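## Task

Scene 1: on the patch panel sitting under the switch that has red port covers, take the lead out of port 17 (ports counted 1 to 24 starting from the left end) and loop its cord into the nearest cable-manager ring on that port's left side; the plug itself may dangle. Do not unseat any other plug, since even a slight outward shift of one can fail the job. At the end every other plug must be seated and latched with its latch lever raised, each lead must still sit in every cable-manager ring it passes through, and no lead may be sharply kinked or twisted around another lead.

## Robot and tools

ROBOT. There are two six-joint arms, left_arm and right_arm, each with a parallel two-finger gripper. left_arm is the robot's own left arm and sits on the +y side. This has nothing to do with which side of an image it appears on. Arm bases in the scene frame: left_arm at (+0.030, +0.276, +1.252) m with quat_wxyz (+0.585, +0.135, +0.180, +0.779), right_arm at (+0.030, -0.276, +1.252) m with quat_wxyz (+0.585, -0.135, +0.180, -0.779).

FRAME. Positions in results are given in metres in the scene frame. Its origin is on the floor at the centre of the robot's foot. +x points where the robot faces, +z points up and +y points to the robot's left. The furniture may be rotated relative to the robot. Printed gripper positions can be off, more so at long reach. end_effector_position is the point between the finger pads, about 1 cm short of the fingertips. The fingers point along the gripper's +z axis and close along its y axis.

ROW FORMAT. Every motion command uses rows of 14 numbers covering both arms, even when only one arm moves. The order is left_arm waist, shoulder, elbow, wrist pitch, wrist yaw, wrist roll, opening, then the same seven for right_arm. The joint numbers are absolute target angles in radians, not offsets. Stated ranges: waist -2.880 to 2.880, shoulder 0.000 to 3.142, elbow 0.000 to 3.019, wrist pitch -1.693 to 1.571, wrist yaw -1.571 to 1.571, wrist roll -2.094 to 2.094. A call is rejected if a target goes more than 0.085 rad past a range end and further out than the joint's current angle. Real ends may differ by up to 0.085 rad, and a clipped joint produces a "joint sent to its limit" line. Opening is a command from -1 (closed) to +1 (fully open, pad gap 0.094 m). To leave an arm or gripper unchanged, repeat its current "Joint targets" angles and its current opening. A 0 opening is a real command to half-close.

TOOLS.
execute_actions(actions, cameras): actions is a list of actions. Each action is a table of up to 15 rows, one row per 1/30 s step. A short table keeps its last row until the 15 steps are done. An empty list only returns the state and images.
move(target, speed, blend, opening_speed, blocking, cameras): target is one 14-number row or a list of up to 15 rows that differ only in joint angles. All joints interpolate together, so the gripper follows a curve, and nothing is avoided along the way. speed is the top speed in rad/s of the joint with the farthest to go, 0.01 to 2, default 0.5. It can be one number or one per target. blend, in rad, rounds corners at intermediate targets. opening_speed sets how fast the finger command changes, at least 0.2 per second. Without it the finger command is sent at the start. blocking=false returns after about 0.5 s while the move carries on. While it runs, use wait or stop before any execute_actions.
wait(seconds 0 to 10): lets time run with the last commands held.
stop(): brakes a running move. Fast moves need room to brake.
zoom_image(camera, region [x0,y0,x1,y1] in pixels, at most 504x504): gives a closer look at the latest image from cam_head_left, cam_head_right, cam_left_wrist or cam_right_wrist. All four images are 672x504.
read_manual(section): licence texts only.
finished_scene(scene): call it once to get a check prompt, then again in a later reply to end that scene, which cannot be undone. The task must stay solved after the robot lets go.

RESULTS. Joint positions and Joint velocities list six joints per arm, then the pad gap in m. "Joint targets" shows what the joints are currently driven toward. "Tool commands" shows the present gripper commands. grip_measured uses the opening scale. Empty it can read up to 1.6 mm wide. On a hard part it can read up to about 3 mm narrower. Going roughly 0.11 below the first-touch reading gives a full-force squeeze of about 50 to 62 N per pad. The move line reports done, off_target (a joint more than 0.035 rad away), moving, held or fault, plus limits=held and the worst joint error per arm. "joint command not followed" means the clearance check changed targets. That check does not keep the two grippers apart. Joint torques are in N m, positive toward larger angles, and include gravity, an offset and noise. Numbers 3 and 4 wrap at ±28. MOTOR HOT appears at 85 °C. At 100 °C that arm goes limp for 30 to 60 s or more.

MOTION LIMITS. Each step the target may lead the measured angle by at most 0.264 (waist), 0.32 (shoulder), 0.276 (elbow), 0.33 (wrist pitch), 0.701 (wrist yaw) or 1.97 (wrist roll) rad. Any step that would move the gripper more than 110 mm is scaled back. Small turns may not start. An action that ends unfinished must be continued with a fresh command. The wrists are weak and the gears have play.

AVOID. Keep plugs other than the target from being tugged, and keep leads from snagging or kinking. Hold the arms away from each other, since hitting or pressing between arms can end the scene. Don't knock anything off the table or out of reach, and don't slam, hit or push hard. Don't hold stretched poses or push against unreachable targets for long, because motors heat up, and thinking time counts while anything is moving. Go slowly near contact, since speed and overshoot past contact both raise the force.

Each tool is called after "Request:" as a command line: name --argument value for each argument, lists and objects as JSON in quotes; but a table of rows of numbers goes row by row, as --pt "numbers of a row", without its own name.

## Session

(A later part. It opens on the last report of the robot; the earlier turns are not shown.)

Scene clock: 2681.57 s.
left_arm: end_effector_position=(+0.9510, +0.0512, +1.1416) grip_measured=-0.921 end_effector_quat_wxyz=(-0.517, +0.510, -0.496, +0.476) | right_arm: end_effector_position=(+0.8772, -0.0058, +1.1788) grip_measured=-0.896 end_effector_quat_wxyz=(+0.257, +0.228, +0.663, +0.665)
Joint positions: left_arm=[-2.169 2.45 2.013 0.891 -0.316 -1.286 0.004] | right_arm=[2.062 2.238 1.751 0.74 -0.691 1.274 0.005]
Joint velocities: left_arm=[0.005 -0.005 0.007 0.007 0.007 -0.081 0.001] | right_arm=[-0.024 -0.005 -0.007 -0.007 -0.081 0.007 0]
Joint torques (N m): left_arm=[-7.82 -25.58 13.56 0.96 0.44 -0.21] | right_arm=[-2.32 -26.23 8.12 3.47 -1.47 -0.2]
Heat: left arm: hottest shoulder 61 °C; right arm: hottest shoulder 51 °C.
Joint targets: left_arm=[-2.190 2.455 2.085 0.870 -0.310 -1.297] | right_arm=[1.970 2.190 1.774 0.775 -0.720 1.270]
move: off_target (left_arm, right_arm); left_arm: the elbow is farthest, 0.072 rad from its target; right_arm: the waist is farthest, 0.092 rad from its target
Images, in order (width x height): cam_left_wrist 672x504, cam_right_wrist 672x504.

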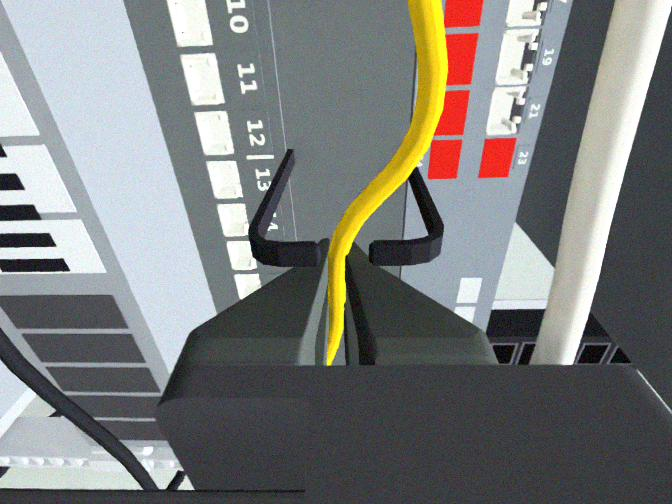

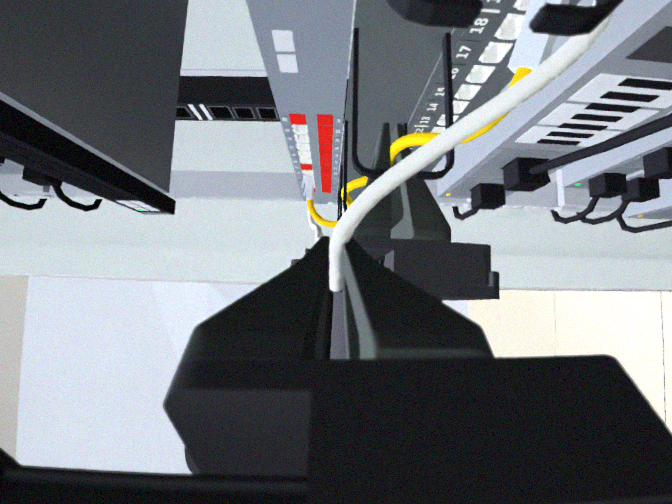

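Request:
move --target '[-2.19,2.445,2.04,0.89,-0.31,-1.297,-1,1.93,2.19,1.80,0.76,-0.70,1.27,-1]' --speed 0.3 --cameras '["cam_left_wrist","cam_right_wrist"]'

Scene clock: 2725.37 s.
left_arm: end_effector_position=(+0.9510, +0.0512, +1.1416) grip_measured=-0.921 end_effector_quat_wxyz=(-0.517, +0.510, -0.496, +0.476) | right_arm: end_effector_position=(+0.8796, -0.0071, +1.1806) grip_measured=-0.896 end_effector_quat_wxyz=(+0.259, +0.227, +0.663, +0.665)
Joint positions: left_arm=[-2.169 2.45 2.013 0.891 -0.316 -1.286 0.004] | right_arm=[2.06 2.238 1.757 0.737 -0.691 1.274 0.005]
Joint velocities: left_arm=[0.005 -0.005 0.002 0.007 -0.022 -0.066 0] | right_arm=[-0.005 -0.005 0.007 -0.002 0.081 -0.022 -0.001]
Joint torques (N m): left_arm=[-7.41 -26.23 9.81 1.72 0.46 -0.19] | right_arm=[-3.49 -25.93 9.14 3.14 -0.54 -0.12]
Heat: left arm: hottest shoulder 60 °C; right arm: hottest shoulder 53 °C.
Joint targets: left_arm=[-2.190 2.445 2.040 0.890 -0.310 -1.297] | right_arm=[1.948 2.197 1.795 0.757 -0.699 1.271]
move: off_target (right_arm); right_arm: the waist is farthest, 0.130 rad from its target
Images, in order (width x height): cam_left_wrist 672x504, cam_right_wrist 672x504.

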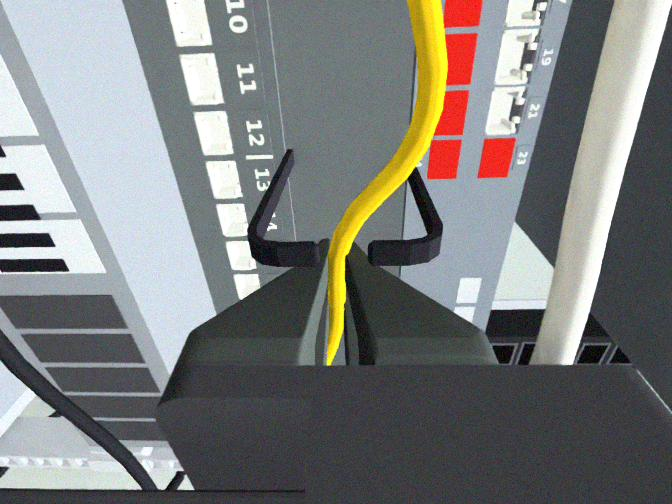

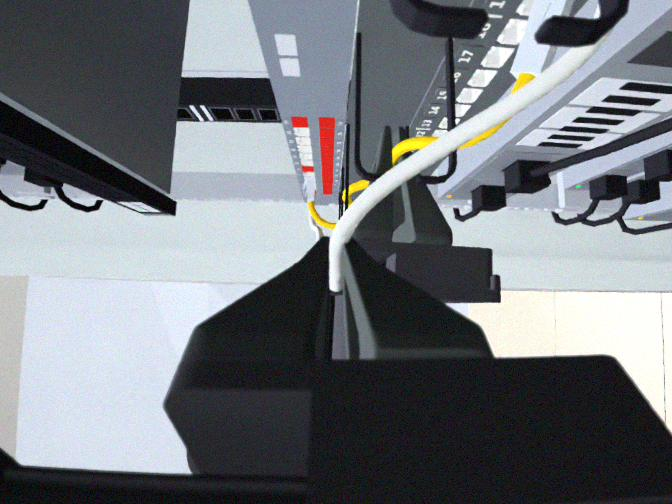

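Request:
move --target '[-2.19,2.445,2.04,0.89,-0.31,-1.297,-1,2.06,2.13,1.80,0.70,-0.70,1.27,-1]' --speed 0.2 --cameras '["cam_left_wrist","cam_right_wrist"]'

Request:
move --target '[-2.255,2.46,2.05,0.89,-0.31,-1.297,-1,2.06,2.13,1.80,0.70,-0.70,1.27,-1]' --speed 0.2 --cameras '["cam_left_wrist","cam_right_wrist"]'

Scene clock: 2743.00 s.
left_arm: end_effector_position=(+0.9510, +0.0515, +1.1415) grip_measured=-0.921 end_effector_quat_wxyz=(-0.517, +0.511, -0.496, +0.476) | right_arm: end_effector_position=(+0.8816, -0.0043, +1.1841) grip_measured=-0.896 end_effector_quat_wxyz=(+0.246, +0.236, +0.670, +0.660)
Joint positions: left_arm=[-2.169 2.45 2.013 0.891 -0.317 -1.286 0.004] | right_arm=[2.065 2.223 1.76 0.683 -0.685 1.274 0.005]
Joint velocities: left_arm=[-0.015 -0.024 0.012 -0.012 0.007 0.007 0] | right_arm=[0.005 -0.005 -0.007 0.002 -0.007 -0.081 0.001]
Joint torques (N m): left_arm=[-7.65 -26.34 9.72 1.81 0.5 -0.2] | right_arm=[2.96 -30.27 9.17 2.97 -0.91 -0.17]
Heat: left arm: hottest shoulder 61 °C; right arm: hottest shoulder 53 °C.
Joint targets: left_arm=[-2.190 2.445 2.040 0.890 -0.310 -1.297] | right_arm=[2.050 2.129 1.800 0.701 -0.700 1.270]
move: off_target (right_arm); right_arm: the shoulder is farthest, 0.093 rad from its target
Images, in order (width x height): cam_left_wrist 672x504, cam_right_wrist 672x504.

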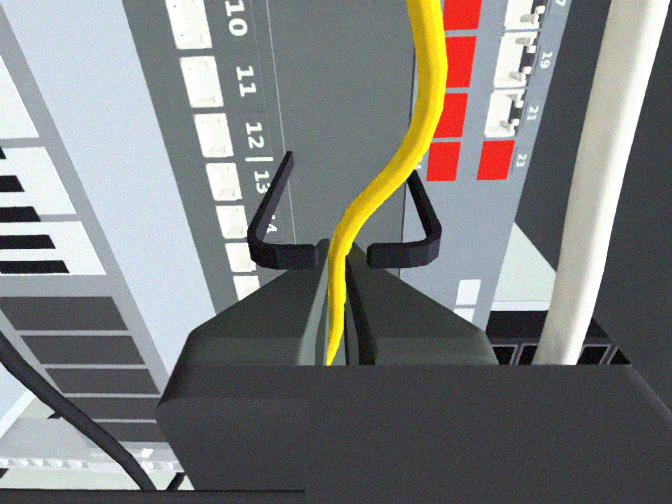

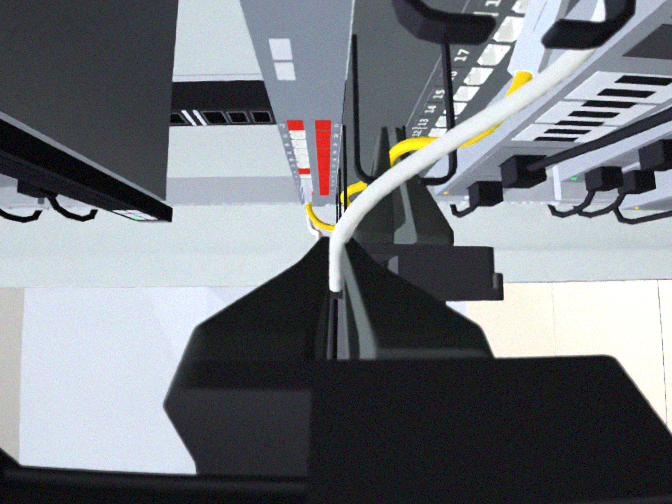

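Scene clock: 2744.00 s.
left_arm: end_effector_position=(+0.9504, +0.0537, +1.1395) grip_measured=-0.921 end_effector_quat_wxyz=(-0.518, +0.513, -0.495, +0.472) | right_arm: end_effector_position=(+0.8810, -0.0022, +1.1804) grip_measured=-0.896 end_effector_quat_wxyz=(+0.244, +0.241, +0.671, +0.657)
Joint positions: left_arm=[-2.167 2.45 2.01 0.891 -0.323 -1.286 0.004] | right_arm=[2.068 2.226 1.76 0.675 -0.675 1.274 0.005]
Joint velocities: left_arm=[-0.005 -0.005 -0.017 -0.002 -0.022 0.022 0.001] | right_arm=[0.005 -0.005 0.017 0.002 -0.007 -0.037 0.002]
Joint torques (N m): left_arm=[-6.48 -25.58 7.53 1.73 0.39 -0.1] | right_arm=[4.01 -22.48 6.61 2.43 -0.67 -0.12]
Heat: left arm: hottest shoulder 61 °C; right arm: hottest shoulder 52 °C.
Joint targets: left_arm=[-2.170 2.450 2.012 0.891 -0.318 -1.286] | right_arm=[2.064 2.223 1.760 0.682 -0.685 1.274]
move: held (left_arm, right_arm; a check stopped the path); limits=held; left_arm: the waist is farthest, 0.088 rad from its target; right_arm: the shoulder is farthest, 0.096 rad from its target
joint command not followed: on one or more control steps a check withheld the commanded joint targets of the left arm, and it was not sent them on those steps.
cause: the commanded joint targets, or the way to them, would bring a part of the robot too close to another arm (this arm's wrist (the part past joint 5) and the right arm's fingers).
joint command not followed: on one or more control steps a check withheld the commanded joint targets of the right arm, and it was not sent them on those steps.
cause: the commanded joint targets, or the way to them, would bring a part of the robot too close to another arm (this arm's fingers and the left arm's wrist (the part past joint 5), along the way the arms are being sent, or toward where that arm still pushes).
Images, in order (width x height): cam_left_wrist 672x504, cam_right_wrist 672x504.

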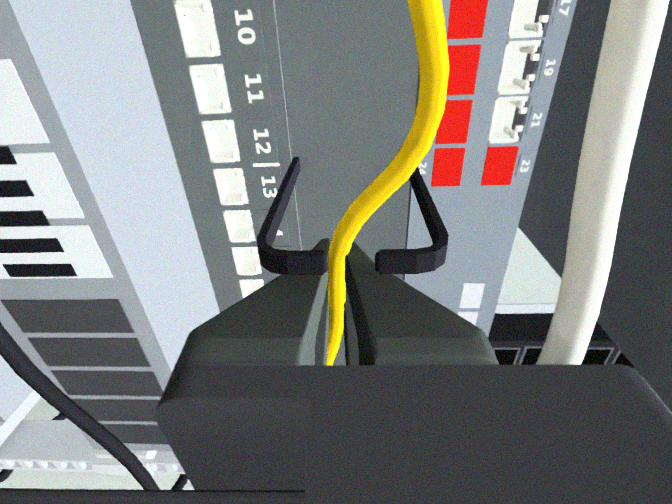

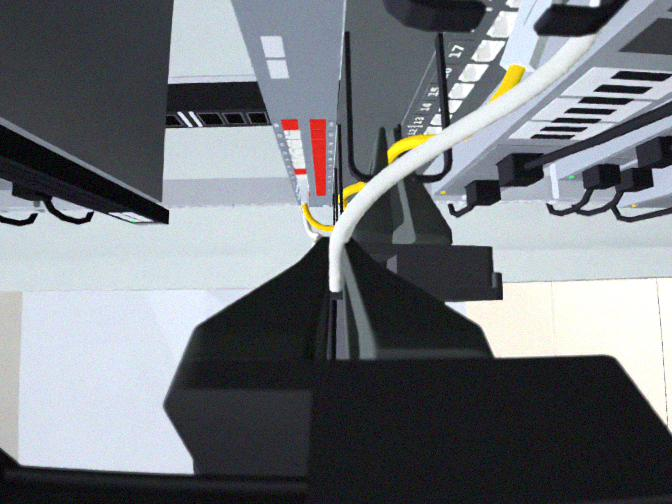

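Request:
move --target '[-2.175,2.445,2.04,0.89,-0.31,-1.297,-1,2.065,2.19,1.80,0.70,-0.69,1.27,-0.6]' --opening_speed 0.3 --cameras '["cam_left_wrist","cam_right_wrist"]'

Scene clock: 2760.43 s.
left_arm: end_effector_position=(+0.9504, +0.0534, +1.1396) grip_measured=-0.921 end_effector_quat_wxyz=(-0.517, +0.513, -0.496, +0.473) | right_arm: end_effector_position=(+0.8831, -0.0031, +1.1938) grip_measured=-0.603 end_effector_quat_wxyz=(+0.247, +0.233, +0.668, +0.662)
Joint positions: left_arm=[-2.167 2.45 2.01 0.891 -0.322 -1.286 0.004] | right_arm=[2.068 2.21 1.76 0.679 -0.688 1.274 0.019]
Joint velocities: left_arm=[-0.005 0.005 0.022 -0.007 -0.051 -0.022 0.001] | right_arm=[-0.015 -0.005 0.012 -0.012 -0.051 -0.037 0.001]
Joint torques (N m): left_arm=[-6.48 -26.34 10 1.74 0.68 -0.18] | right_arm=[4.31 -24.18 9.26 3.11 -0.3 -0.16]
Heat: left arm: hottest shoulder 61 °C; right arm: hottest shoulder 49 °C.
Joint targets: left_arm=[-2.175 2.445 2.040 0.890 -0.309 -1.297] | right_arm=[2.065 2.190 1.800 0.700 -0.690 1.270]
move: off_target (right_arm); right_arm: the elbow is farthest, 0.040 rad from its target
Images, in order (width x height): cam_left_wrist 672x504, cam_right_wrist 672x504.

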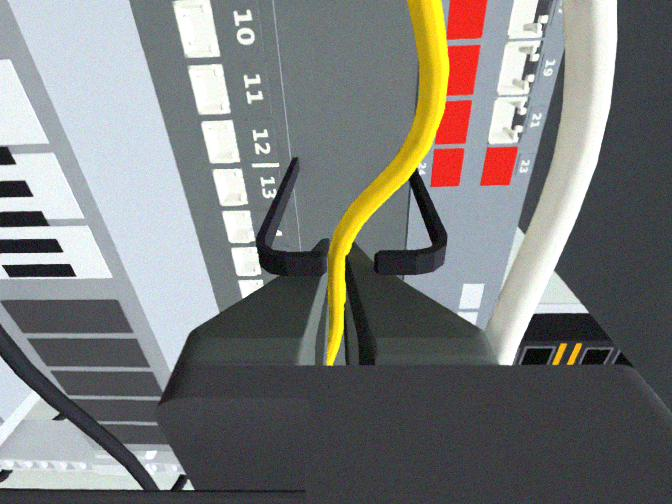

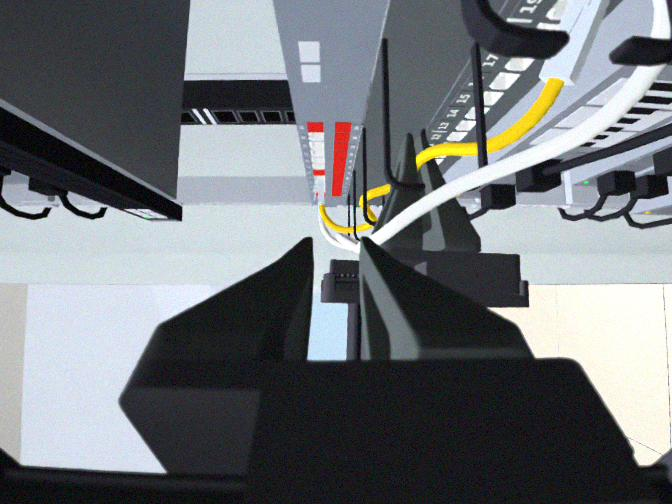

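Request:
move --pt "-2.175 2.445 2.04 0.89 -0.31 -1.297 -1 2.0 2.12 1.62 0.75 -0.65 1.27 -0.6" --pt "-2.175 2.445 2.04 0.89 -0.31 -1.297 -1 1.8 1.95 1.4 0.6 -0.3 1.27 -0.6" --speed 0.4

Request:
zoom_image --camera "cam_head_right" --region '[210, 260, 380, 360]'

Scene clock: 2769.30 s.
left_arm: end_effector_position=(+0.9504, +0.0534, +1.1396) grip_measured=-0.921 end_effector_quat_wxyz=(-0.517, +0.513, -0.496, +0.473) | right_arm: end_effector_position=(+0.8604, -0.2734, +1.1524) grip_measured=-0.602 end_effector_quat_wxyz=(+0.361, +0.464, +0.671, +0.451)
Joint positions: left_arm=[-2.167 2.45 2.01 0.891 -0.322 -1.286 0.004] | right_arm=[1.805 1.972 1.409 0.616 -0.303 1.275 0.019]
Joint velocities: left_arm=[-0.015 -0.005 0.002 -0.007 -0.037 -0.051 0] | right_arm=[0.005 -0.005 0.007 -0.012 -0.037 0.007 0.001]
Joint torques (N m): left_arm=[-6.65 -26.52 9.92 1.83 0.64 -0.2] | right_arm=[0.62 -22.65 5.09 1.81 0.03 -0.2]
Heat: left arm: hottest shoulder 62 °C; right arm: hottest shoulder 49 °C.
Joint targets: left_arm=[-2.175 2.445 2.040 0.890 -0.310 -1.297] | right_arm=[1.802 1.950 1.400 0.601 -0.300 1.271]
move: done

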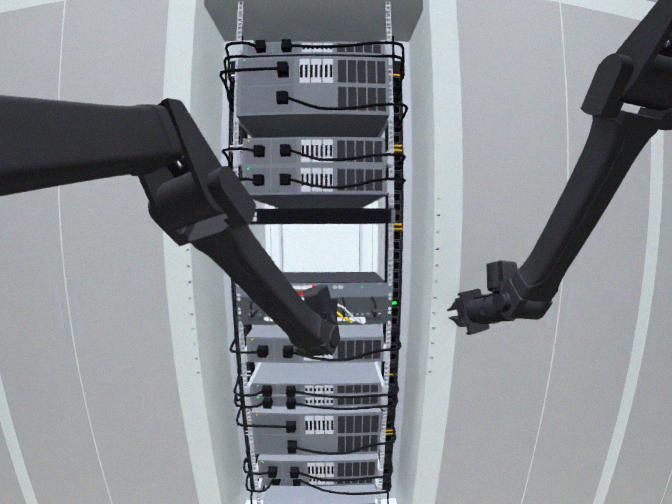

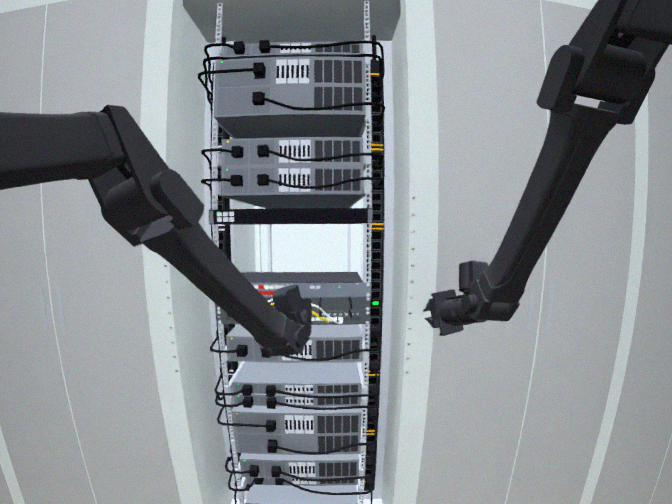

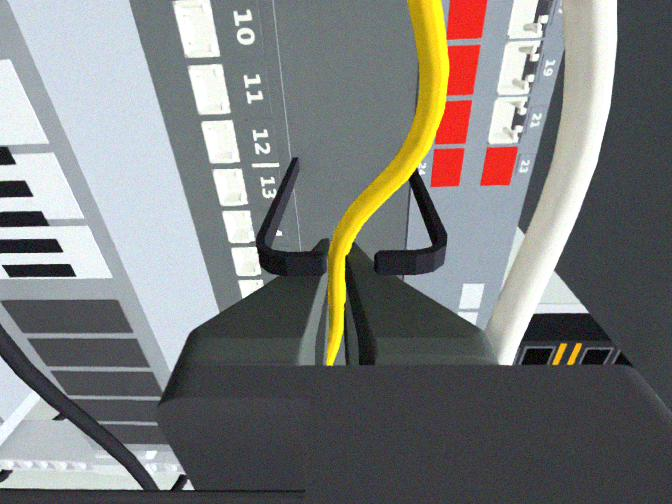

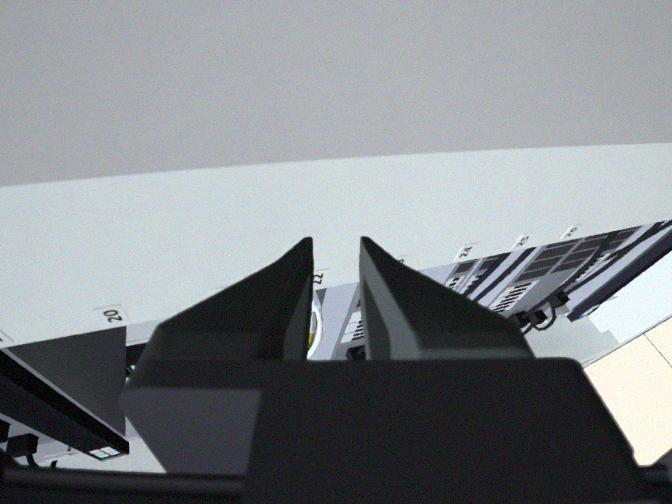

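Scaled by 2.965 from the camera's 672x504 image, which has a finer 960x720 frame.

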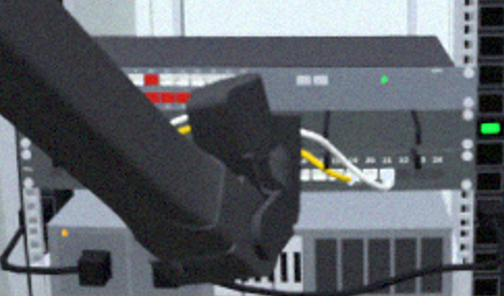

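Request:
move --pt "-2.19 2.435 1.985 0.91 -0.31 -1.297 -1 1.8 1.95 1.4 0.6 -0.3 1.27 -0.6" --pt "-2.26 2.435 1.985 0.91 -0.34 -1.297 -1 1.8 1.95 1.4 0.6 -0.3 1.27 -0.6" --speed 0.2 --cameras '["cam_left_wrist"]'

Scene clock: 2777.07 s.
left_arm: end_effector_position=(+0.9410, +0.0429, +1.1322) grip_measured=-0.921 end_effector_quat_wxyz=(-0.513, +0.521, -0.499, +0.465) | right_arm: end_effector_position=(+0.8597, -0.2732, +1.1515) grip_measured=-0.602 end_effector_quat_wxyz=(+0.360, +0.465, +0.672, +0.451)
Joint positions: left_arm=[-2.184 2.45 1.99 0.891 -0.353 -1.286 0.004] | right_arm=[1.805 1.972 1.407 0.614 -0.303 1.275 0.019]
Joint velocities: left_arm=[0.005 -0.015 0.002 -0.002 -0.022 -0.051 0] | right_arm=[-0.005 -0.015 -0.002 0.007 0.007 -0.007 -0.001]
Joint torques (N m): left_arm=[-11.75 -27.4 6.93 2.41 0.63 -0.21] | right_arm=[0.91 -21.95 5.34 1.68 0.03 -0.16]
Heat: left arm: hottest shoulder 62 °C; right arm: hottest shoulder 49 °C.
Joint targets: left_arm=[-2.260 2.435 1.985 0.910 -0.341 -1.297] | right_arm=[1.800 1.950 1.399 0.599 -0.300 1.270]
move: off_target (left_arm); left_arm: the waist is farthest, 0.076 rad from its target
Images, in order (width x height): cam_left_wrist 672x504.

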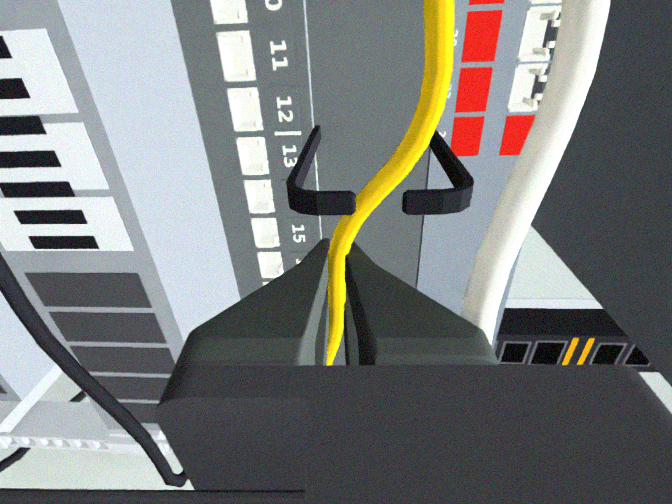

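Request:
move --target '[-2.26,2.468,2.14,0.825,-0.35,-1.297,-1,1.8,1.95,1.4,0.6,-0.3,1.27,-0.6]' --speed 0.2 --cameras '["cam_left_wrist"]'

Request:
zoom_image --camera "cam_left_wrist" --region '[230, 130, 500, 340]'

Scene clock: 2791.47 s.
left_arm: end_effector_position=(+0.9603, +0.0433, +1.1474) grip_measured=-0.921 end_effector_quat_wxyz=(-0.518, +0.523, -0.492, +0.465) | right_arm: end_effector_position=(+0.8597, -0.2732, +1.1515) grip_measured=-0.602 end_effector_quat_wxyz=(+0.360, +0.465, +0.672, +0.451)
Joint positions: left_arm=[-2.184 2.464 2.071 0.838 -0.363 -1.286 0.004] | right_arm=[1.805 1.972 1.407 0.614 -0.303 1.275 0.019]
Joint velocities: left_arm=[-0.024 -0.005 0.002 -0.002 -0.051 -0.081 0] | right_arm=[-0.015 0.005 -0.002 0.007 0.022 0.037 0.001]
Joint torques (N m): left_arm=[-11.99 -26.05 13.53 1.32 0.74 -0.21] | right_arm=[1.49 -21.42 5.31 1.55 0.02 -0.25]
Heat: left arm: hottest shoulder 63 °C; right arm: hottest shoulder 49 °C.
Joint targets: left_arm=[-2.260 2.468 2.141 0.824 -0.349 -1.297] | right_arm=[1.800 1.950 1.400 0.600 -0.300 1.270]
move: off_target (left_arm); left_arm: the waist is farthest, 0.076 rad from its target
Images, in order (width x height): cam_left_wrist 672x504.

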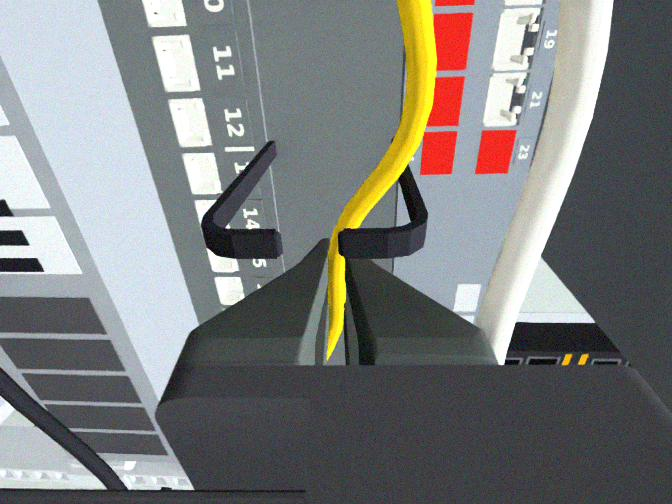

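Scaled by 1.867 from the camera's 672x504 image, which has a finer 960x720 frame.

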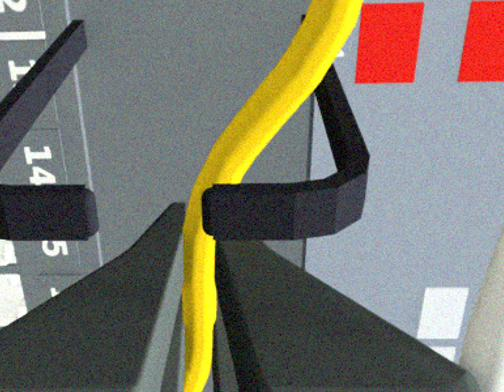

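Request:
move --target '[-2.26,2.525,2.20,0.81,-0.35,-1.297,-1,1.8,1.95,1.4,0.6,-0.3,1.27,-0.6]' --speed 0.2 --cameras '["cam_left_wrist"]'

Request:
zoom_image --camera "cam_left_wrist" --region '[180, 100, 500, 340]'

Scene clock: 2803.70 s.
left_arm: end_effector_position=(+0.9677, +0.0409, +1.1437) grip_measured=-0.921 end_effector_quat_wxyz=(-0.524, +0.523, -0.483, +0.469) | right_arm: end_effector_position=(+0.8597, -0.2732, +1.1515) grip_measured=-0.602 end_effector_quat_wxyz=(+0.360, +0.465, +0.672, +0.451)
Joint positions: left_arm=[-2.184 2.505 2.138 0.834 -0.368 -1.286 0.004] | right_arm=[1.805 1.972 1.407 0.614 -0.303 1.275 0.019]
Joint velocities: left_arm=[0.005 -0.005 -0.007 0.007 -0.007 -0.022 0] | right_arm=[0.005 0.015 -0.007 -0.012 -0.007 0.007 -0.001]
Joint torques (N m): left_arm=[-11.81 -24.35 13 1.03 0.9 -0.19] | right_arm=[1.44 -21.89 5.29 1.78 0.03 -0.18]
Heat: left arm: hottest shoulder 61 °C; right arm: hottest shoulder 49 °C.
Joint targets: left_arm=[-2.260 2.525 2.200 0.811 -0.350 -1.297] | right_arm=[1.800 1.950 1.400 0.600 -0.300 1.270]
move: off_target (left_arm); left_arm: the waist is farthest, 0.076 rad from its target
Images, in order (width x height): cam_left_wrist 672x504.

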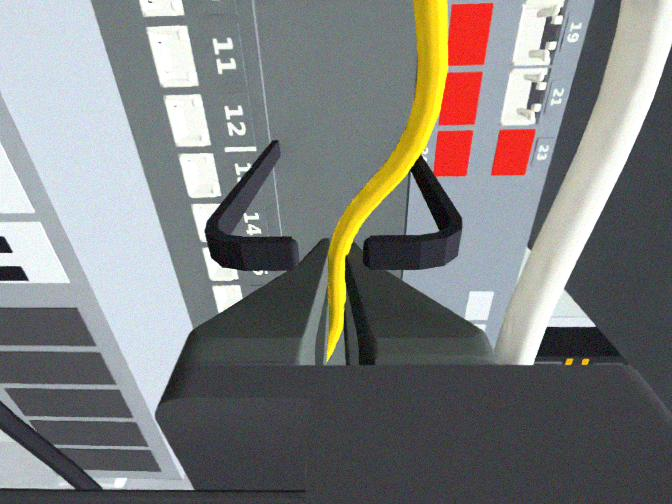

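Scaled by 1.575 from the camera's 672x504 image, which has a finer 960x720 frame.

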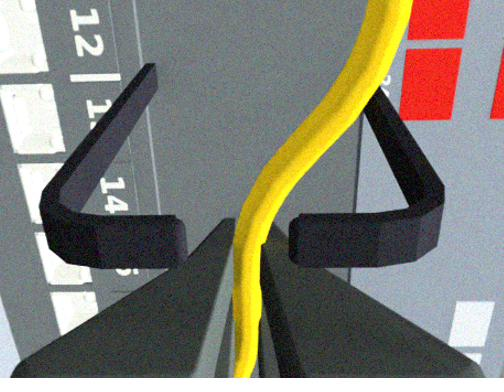

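Request:
move --target '[-2.26,2.57,2.235,0.815,-0.35,-1.297,-1,1.8,1.95,1.4,0.6,-0.3,1.27,-0.6]' --speed 0.2 --cameras '["cam_left_wrist"]'

Request:
zoom_image --camera "cam_left_wrist" --region '[180, 100, 500, 340]'

Scene clock: 2816.50 s.
left_arm: end_effector_position=(+0.9679, +0.0381, +1.1318) grip_measured=-0.921 end_effector_quat_wxyz=(-0.524, +0.524, -0.482, +0.468) | right_arm: end_effector_position=(+0.8597, -0.2732, +1.1515) grip_measured=-0.602 end_effector_quat_wxyz=(+0.360, +0.465, +0.672, +0.451)
Joint positions: left_arm=[-2.184 2.539 2.174 0.834 -0.371 -1.286 0.004] | right_arm=[1.805 1.972 1.407 0.614 -0.303 1.275 0.019]
Joint velocities: left_arm=[-0.005 -0.005 -0.022 -0.017 0.007 0.007 -0.001] | right_arm=[0.005 -0.015 0.017 0.002 -0.022 0.037 0.001]
Joint torques (N m): left_arm=[-12.16 -23.59 12.94 1.03 1 -0.19] | right_arm=[1.08 -22.53 5.26 1.72 0.04 -0.18]
Heat: left arm: hottest shoulder 62 °C; right arm: hottest shoulder 49 °C.
Joint targets: left_arm=[-2.260 2.569 2.234 0.815 -0.350 -1.297] | right_arm=[1.800 1.950 1.400 0.600 -0.300 1.270]
move: off_target (left_arm); left_arm: the waist is farthest, 0.076 rad from its target
Images, in order (width x height): cam_left_wrist 672x504.

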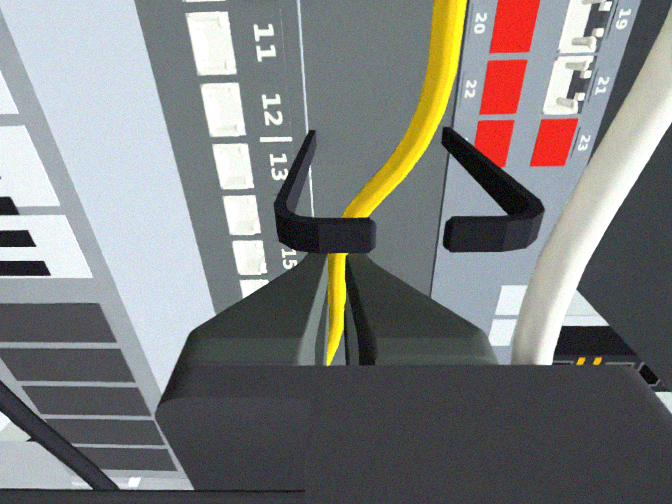

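Scaled by 1.575 from the camera's 672x504 image, which has a finer 960x720 frame.

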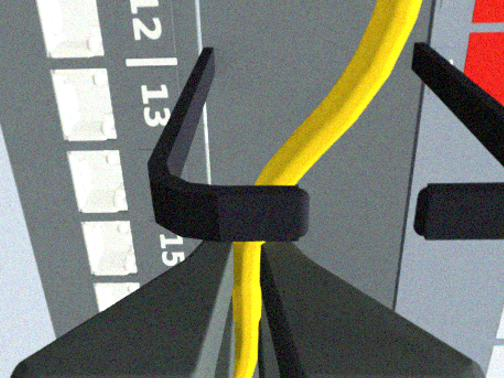

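Request:
move --target '[-2.25,2.585,2.24,0.815,-0.35,-1.297,-0.6,1.8,1.95,1.4,0.6,-0.3,1.27,-0.6]' --speed 0.2 --opening_speed 0.3 --cameras '["cam_left_wrist"]'

Scene clock: 2826.60 s.
left_arm: end_effector_position=(+0.9661, +0.0333, +1.1215) grip_measured=-0.604 end_effector_quat_wxyz=(-0.521, +0.523, -0.483, +0.471) | right_arm: end_effector_position=(+0.8597, -0.2732, +1.1515) grip_measured=-0.602 end_effector_quat_wxyz=(+0.360, +0.465, +0.672, +0.451)
Joint positions: left_arm=[-2.186 2.562 2.192 0.834 -0.365 -1.29 0.019] | right_arm=[1.805 1.972 1.407 0.614 -0.303 1.275 0.019]
Joint velocities: left_arm=[-0.015 0.015 -0.007 -0.017 -0.066 -0.022 0] | right_arm=[-0.005 -0.005 -0.017 0.012 -0.051 -0.081 0]
Joint torques (N m): left_arm=[-11.05 -24.23 11.95 1.06 0.83 -0.15] | right_arm=[1.2 -22.24 5.26 1.81 0.07 -0.27]
Heat: left arm: hottest shoulder 61 °C; right arm: hottest shoulder 48 °C.
Joint targets: left_arm=[-2.250 2.585 2.241 0.815 -0.349 -1.297] | right_arm=[1.800 1.950 1.400 0.600 -0.300 1.270]
move: off_target (left_arm); left_arm: the waist is farthest, 0.064 rad from its target
Images, in order (width x height): cam_left_wrist 672x504.

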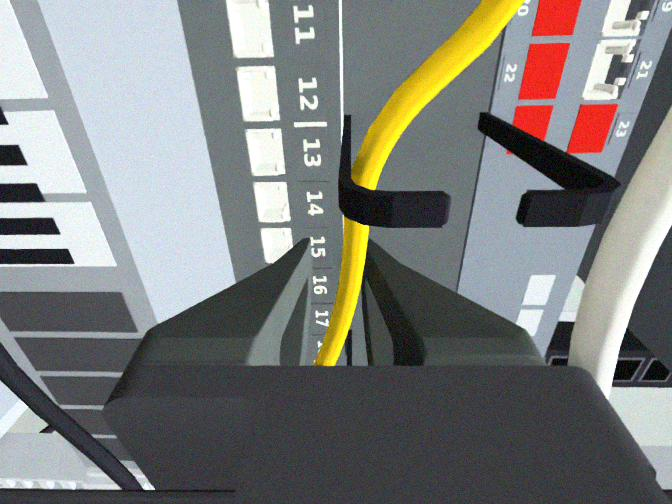

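Request:
move --target '[-2.22,2.385,1.80,1.055,-0.30,-1.297,-0.6,1.8,1.95,1.4,0.6,-0.3,1.27,-0.6]' --speed 0.3

Scene clock: 2838.27 s.
left_arm: end_effector_position=(+0.8876, +0.0218, +1.1095) grip_measured=-0.603 end_effector_quat_wxyz=(-0.491, +0.507, -0.517, +0.484) | right_arm: end_effector_position=(+0.8597, -0.2732, +1.1515) grip_measured=-0.602 end_effector_quat_wxyz=(+0.360, +0.465, +0.672, +0.451)
Joint positions: left_arm=[-2.207 2.421 1.804 1.024 -0.303 -1.292 0.019] | right_arm=[1.805 1.972 1.407 0.614 -0.303 1.275 0.019]
Joint velocities: left_arm=[-0.005 -0.005 -0.007 -0.012 0.007 0.007 -0.001] | right_arm=[-0.015 0.005 0.012 -0.022 -0.022 -0.066 0]
Joint torques (N m): left_arm=[-7.06 -27.34 5.83 2.88 0.3 -0.15] | right_arm=[1.38 -22.12 5.33 1.84 0.06 -0.19]
Heat: left arm: hottest shoulder 61 °C; right arm: hottest shoulder 48 °C.
Joint targets: left_arm=[-2.219 2.385 1.800 1.054 -0.300 -1.297] | right_arm=[1.800 1.950 1.400 0.600 -0.300 1.270]
move: off_target (left_arm); left_arm: the shoulder is farthest, 0.036 rad from its target

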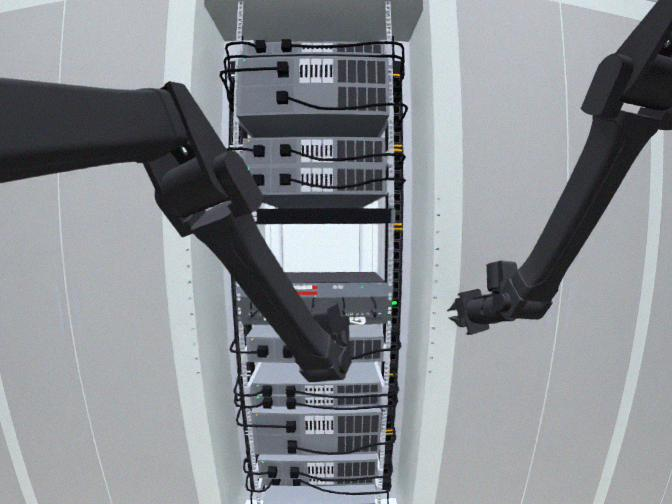

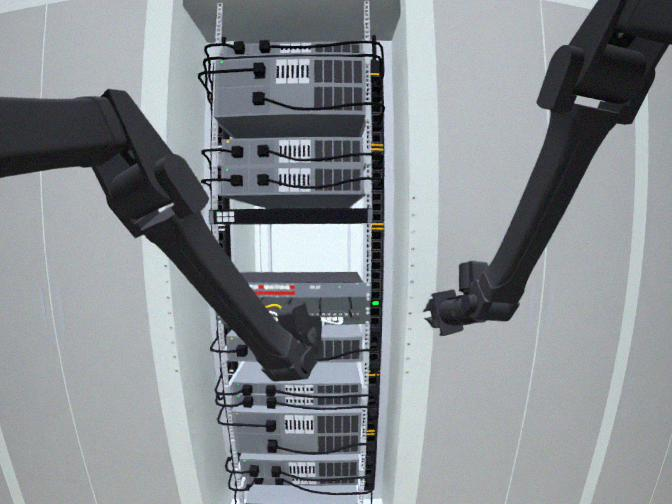

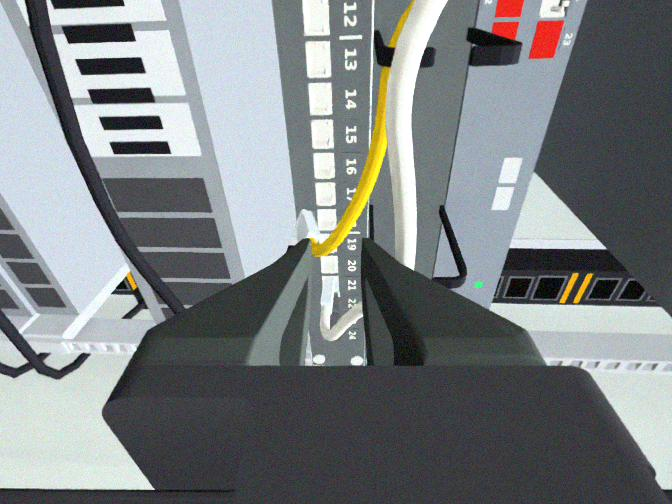

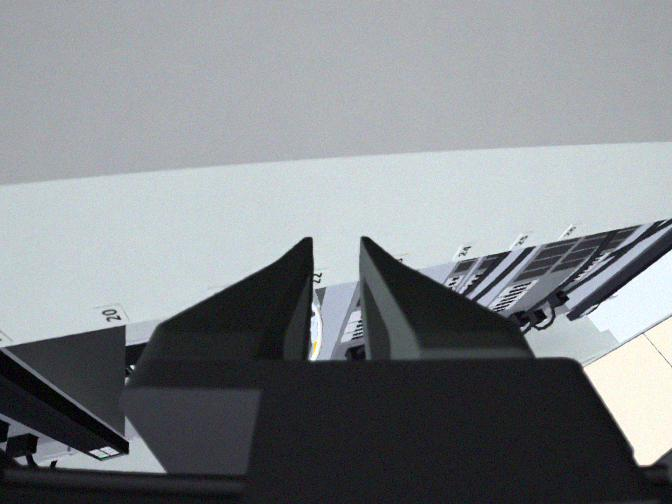

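Request:
move --pt "-2.1 2.45 1.65 1.3 -0.12 -1.297 -0.6 1.8 1.95 1.4 0.6 -0.3 1.27 -0.6" --pt "-1.9 2.2 1.4 1.2 -0.1 -1.297 -0.4 1.8 1.95 1.4 0.6 -0.3 1.27 -0.6" --opening_speed 0.5

Request:
zoom_image --camera "cam_head_left" --region '[230, 265, 370, 345]'

Request:
zoom_image --camera "cam_left_wrist" --region '[330, 50, 560, 300]'

every target must give the same left_gripper/opening; nothing of the call was run
Scene clock: 2847.23 s.
left_arm: end_effector_position=(+0.8876, +0.0218, +1.1095) grip_measured=-0.603 end_effector_quat_wxyz=(-0.491, +0.507, -0.517, +0.484) | right_arm: end_effector_position=(+0.8597, -0.2732, +1.1515) grip_measured=-0.602 end_effector_quat_wxyz=(+0.360, +0.465, +0.672, +0.451)
Joint positions: left_arm=[-2.207 2.421 1.804 1.024 -0.303 -1.292 0.019] | right_arm=[1.805 1.972 1.407 0.614 -0.303 1.275 0.019]
Joint velocities: left_arm=[0.015 -0.005 0.002 -0.002 -0.022 0.007 -0.001] | right_arm=[0.005 -0.015 -0.017 0.012 -0.037 0.022 0.001]
Joint torques (N m): left_arm=[-6.95 -27.52 5.96 2.86 0.31 -0.15] | right_arm=[1.14 -22.24 5.24 1.63 -0.01 -0.21]
Heat: left arm: hottest shoulder 62 °C; right arm: hottest shoulder 48 °C.
Joint targets: left_arm=[-2.219 2.385 1.800 1.054 -0.300 -1.297] | right_arm=[1.800 1.950 1.400 0.600 -0.300 1.270]
Tool commands: left_gripper/opening=-0.6 right_gripper/opening=-0.6

Scaled by 3.600 from the camera's 672x504 image, which has a finer 960x720 frame.

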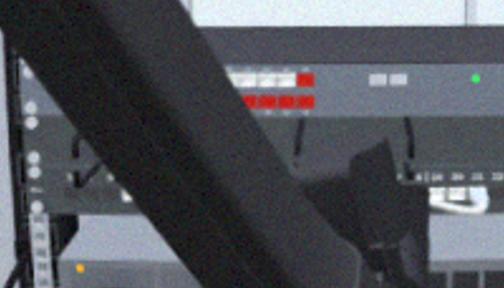

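Scaled by 2.016 from the camera's 672x504 image, which has a finer 960x720 frame.

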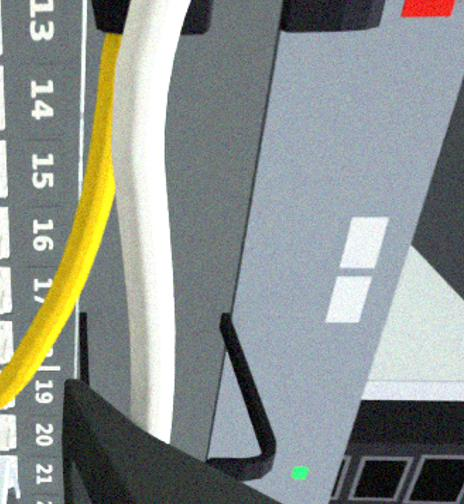

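Request:
move --pt "-2.15 2.45 1.70 1.2 -0.2 -1.297 -0.6 1.8 1.95 1.4 0.6 -0.3 1.27 -0.6" --pt "-1.9 2.2 1.4 1.2 -0.1 -1.297 -0.6 1.8 1.95 1.4 0.6 -0.3 1.27 -0.6"

Request:
zoom_image --camera "cam_head_left" --region '[230, 265, 370, 345]'

Request:
zoom_image --camera "cam_left_wrist" --region '[330, 50, 560, 300]'

Scene clock: 2861.17 s.
left_arm: end_effector_position=(+0.8390, +0.2631, +1.1064) grip_measured=-0.603 end_effector_quat_wxyz=(-0.532, +0.501, -0.534, +0.424) | right_arm: end_effector_position=(+0.8597, -0.2732, +1.1515) grip_measured=-0.602 end_effector_quat_wxyz=(+0.360, +0.465, +0.672, +0.451)
Joint positions: left_arm=[-1.896 2.207 1.404 1.177 -0.103 -1.292 0.019] | right_arm=[1.805 1.972 1.407 0.614 -0.303 1.275 0.019]
Joint velocities: left_arm=[0.015 -0.005 -0.017 0.002 0.007 0.095 0] | right_arm=[0.005 -0.005 -0.007 -0.002 -0.037 -0.007 0.001]
Joint torques (N m): left_arm=[-3.14 -22.36 4.23 2.63 0.23 -0.14] | right_arm=[1.14 -22.07 5.24 1.74 0.02 -0.2]
Heat: left arm: hottest shoulder 63 °C; right arm: hottest shoulder 48 °C.
Joint targets: left_arm=[-1.901 2.200 1.400 1.201 -0.100 -1.297] | right_arm=[1.800 1.950 1.400 0.600 -0.300 1.270]
move: done

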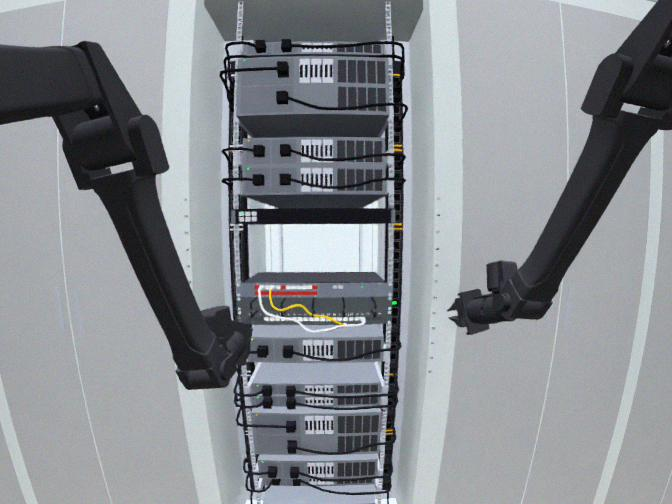

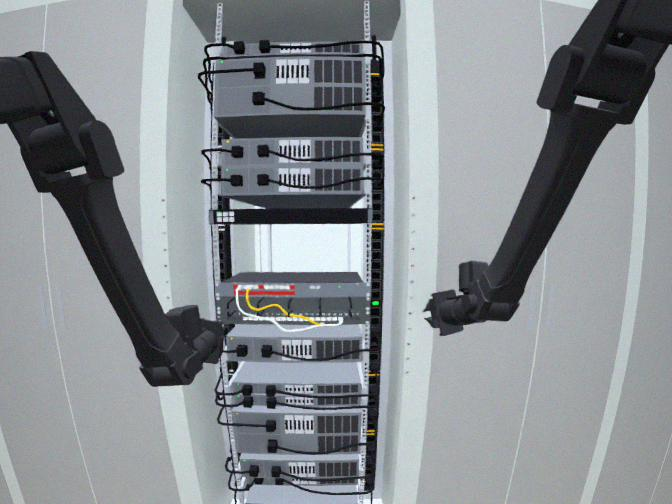

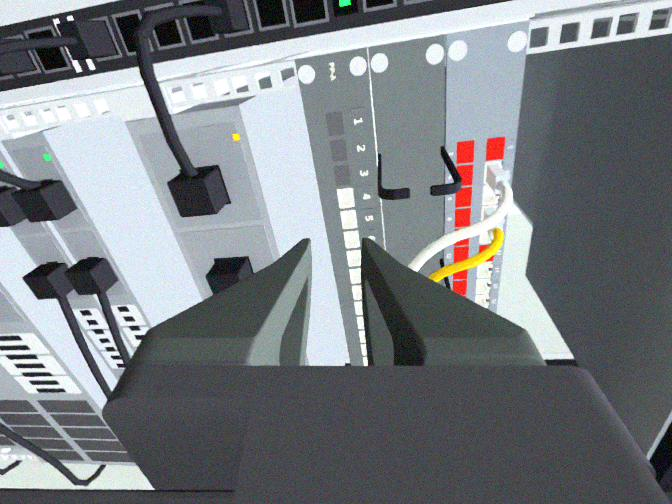

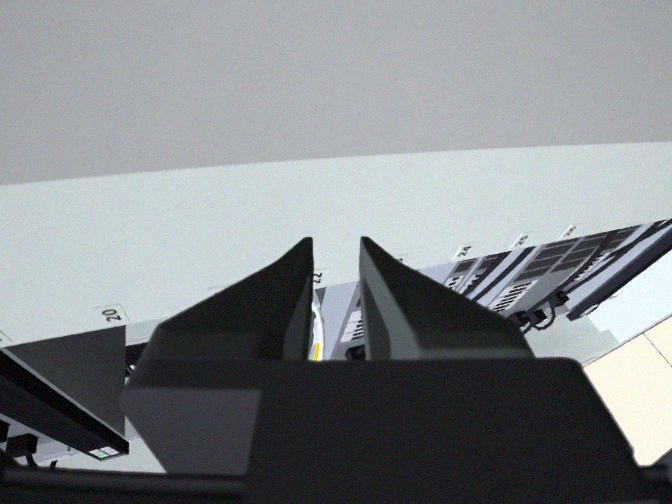

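Scaled by 3.600 from the camera's 672x504 image, which has a finer 960x720 frame.

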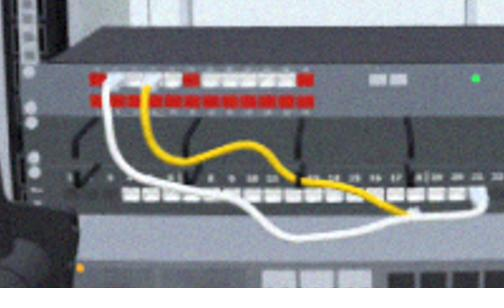

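Scaled by 2.016 from the camera's 672x504 image, which has a finer 960x720 frame.

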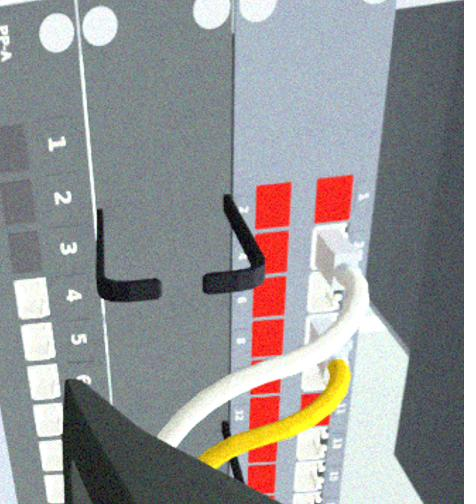

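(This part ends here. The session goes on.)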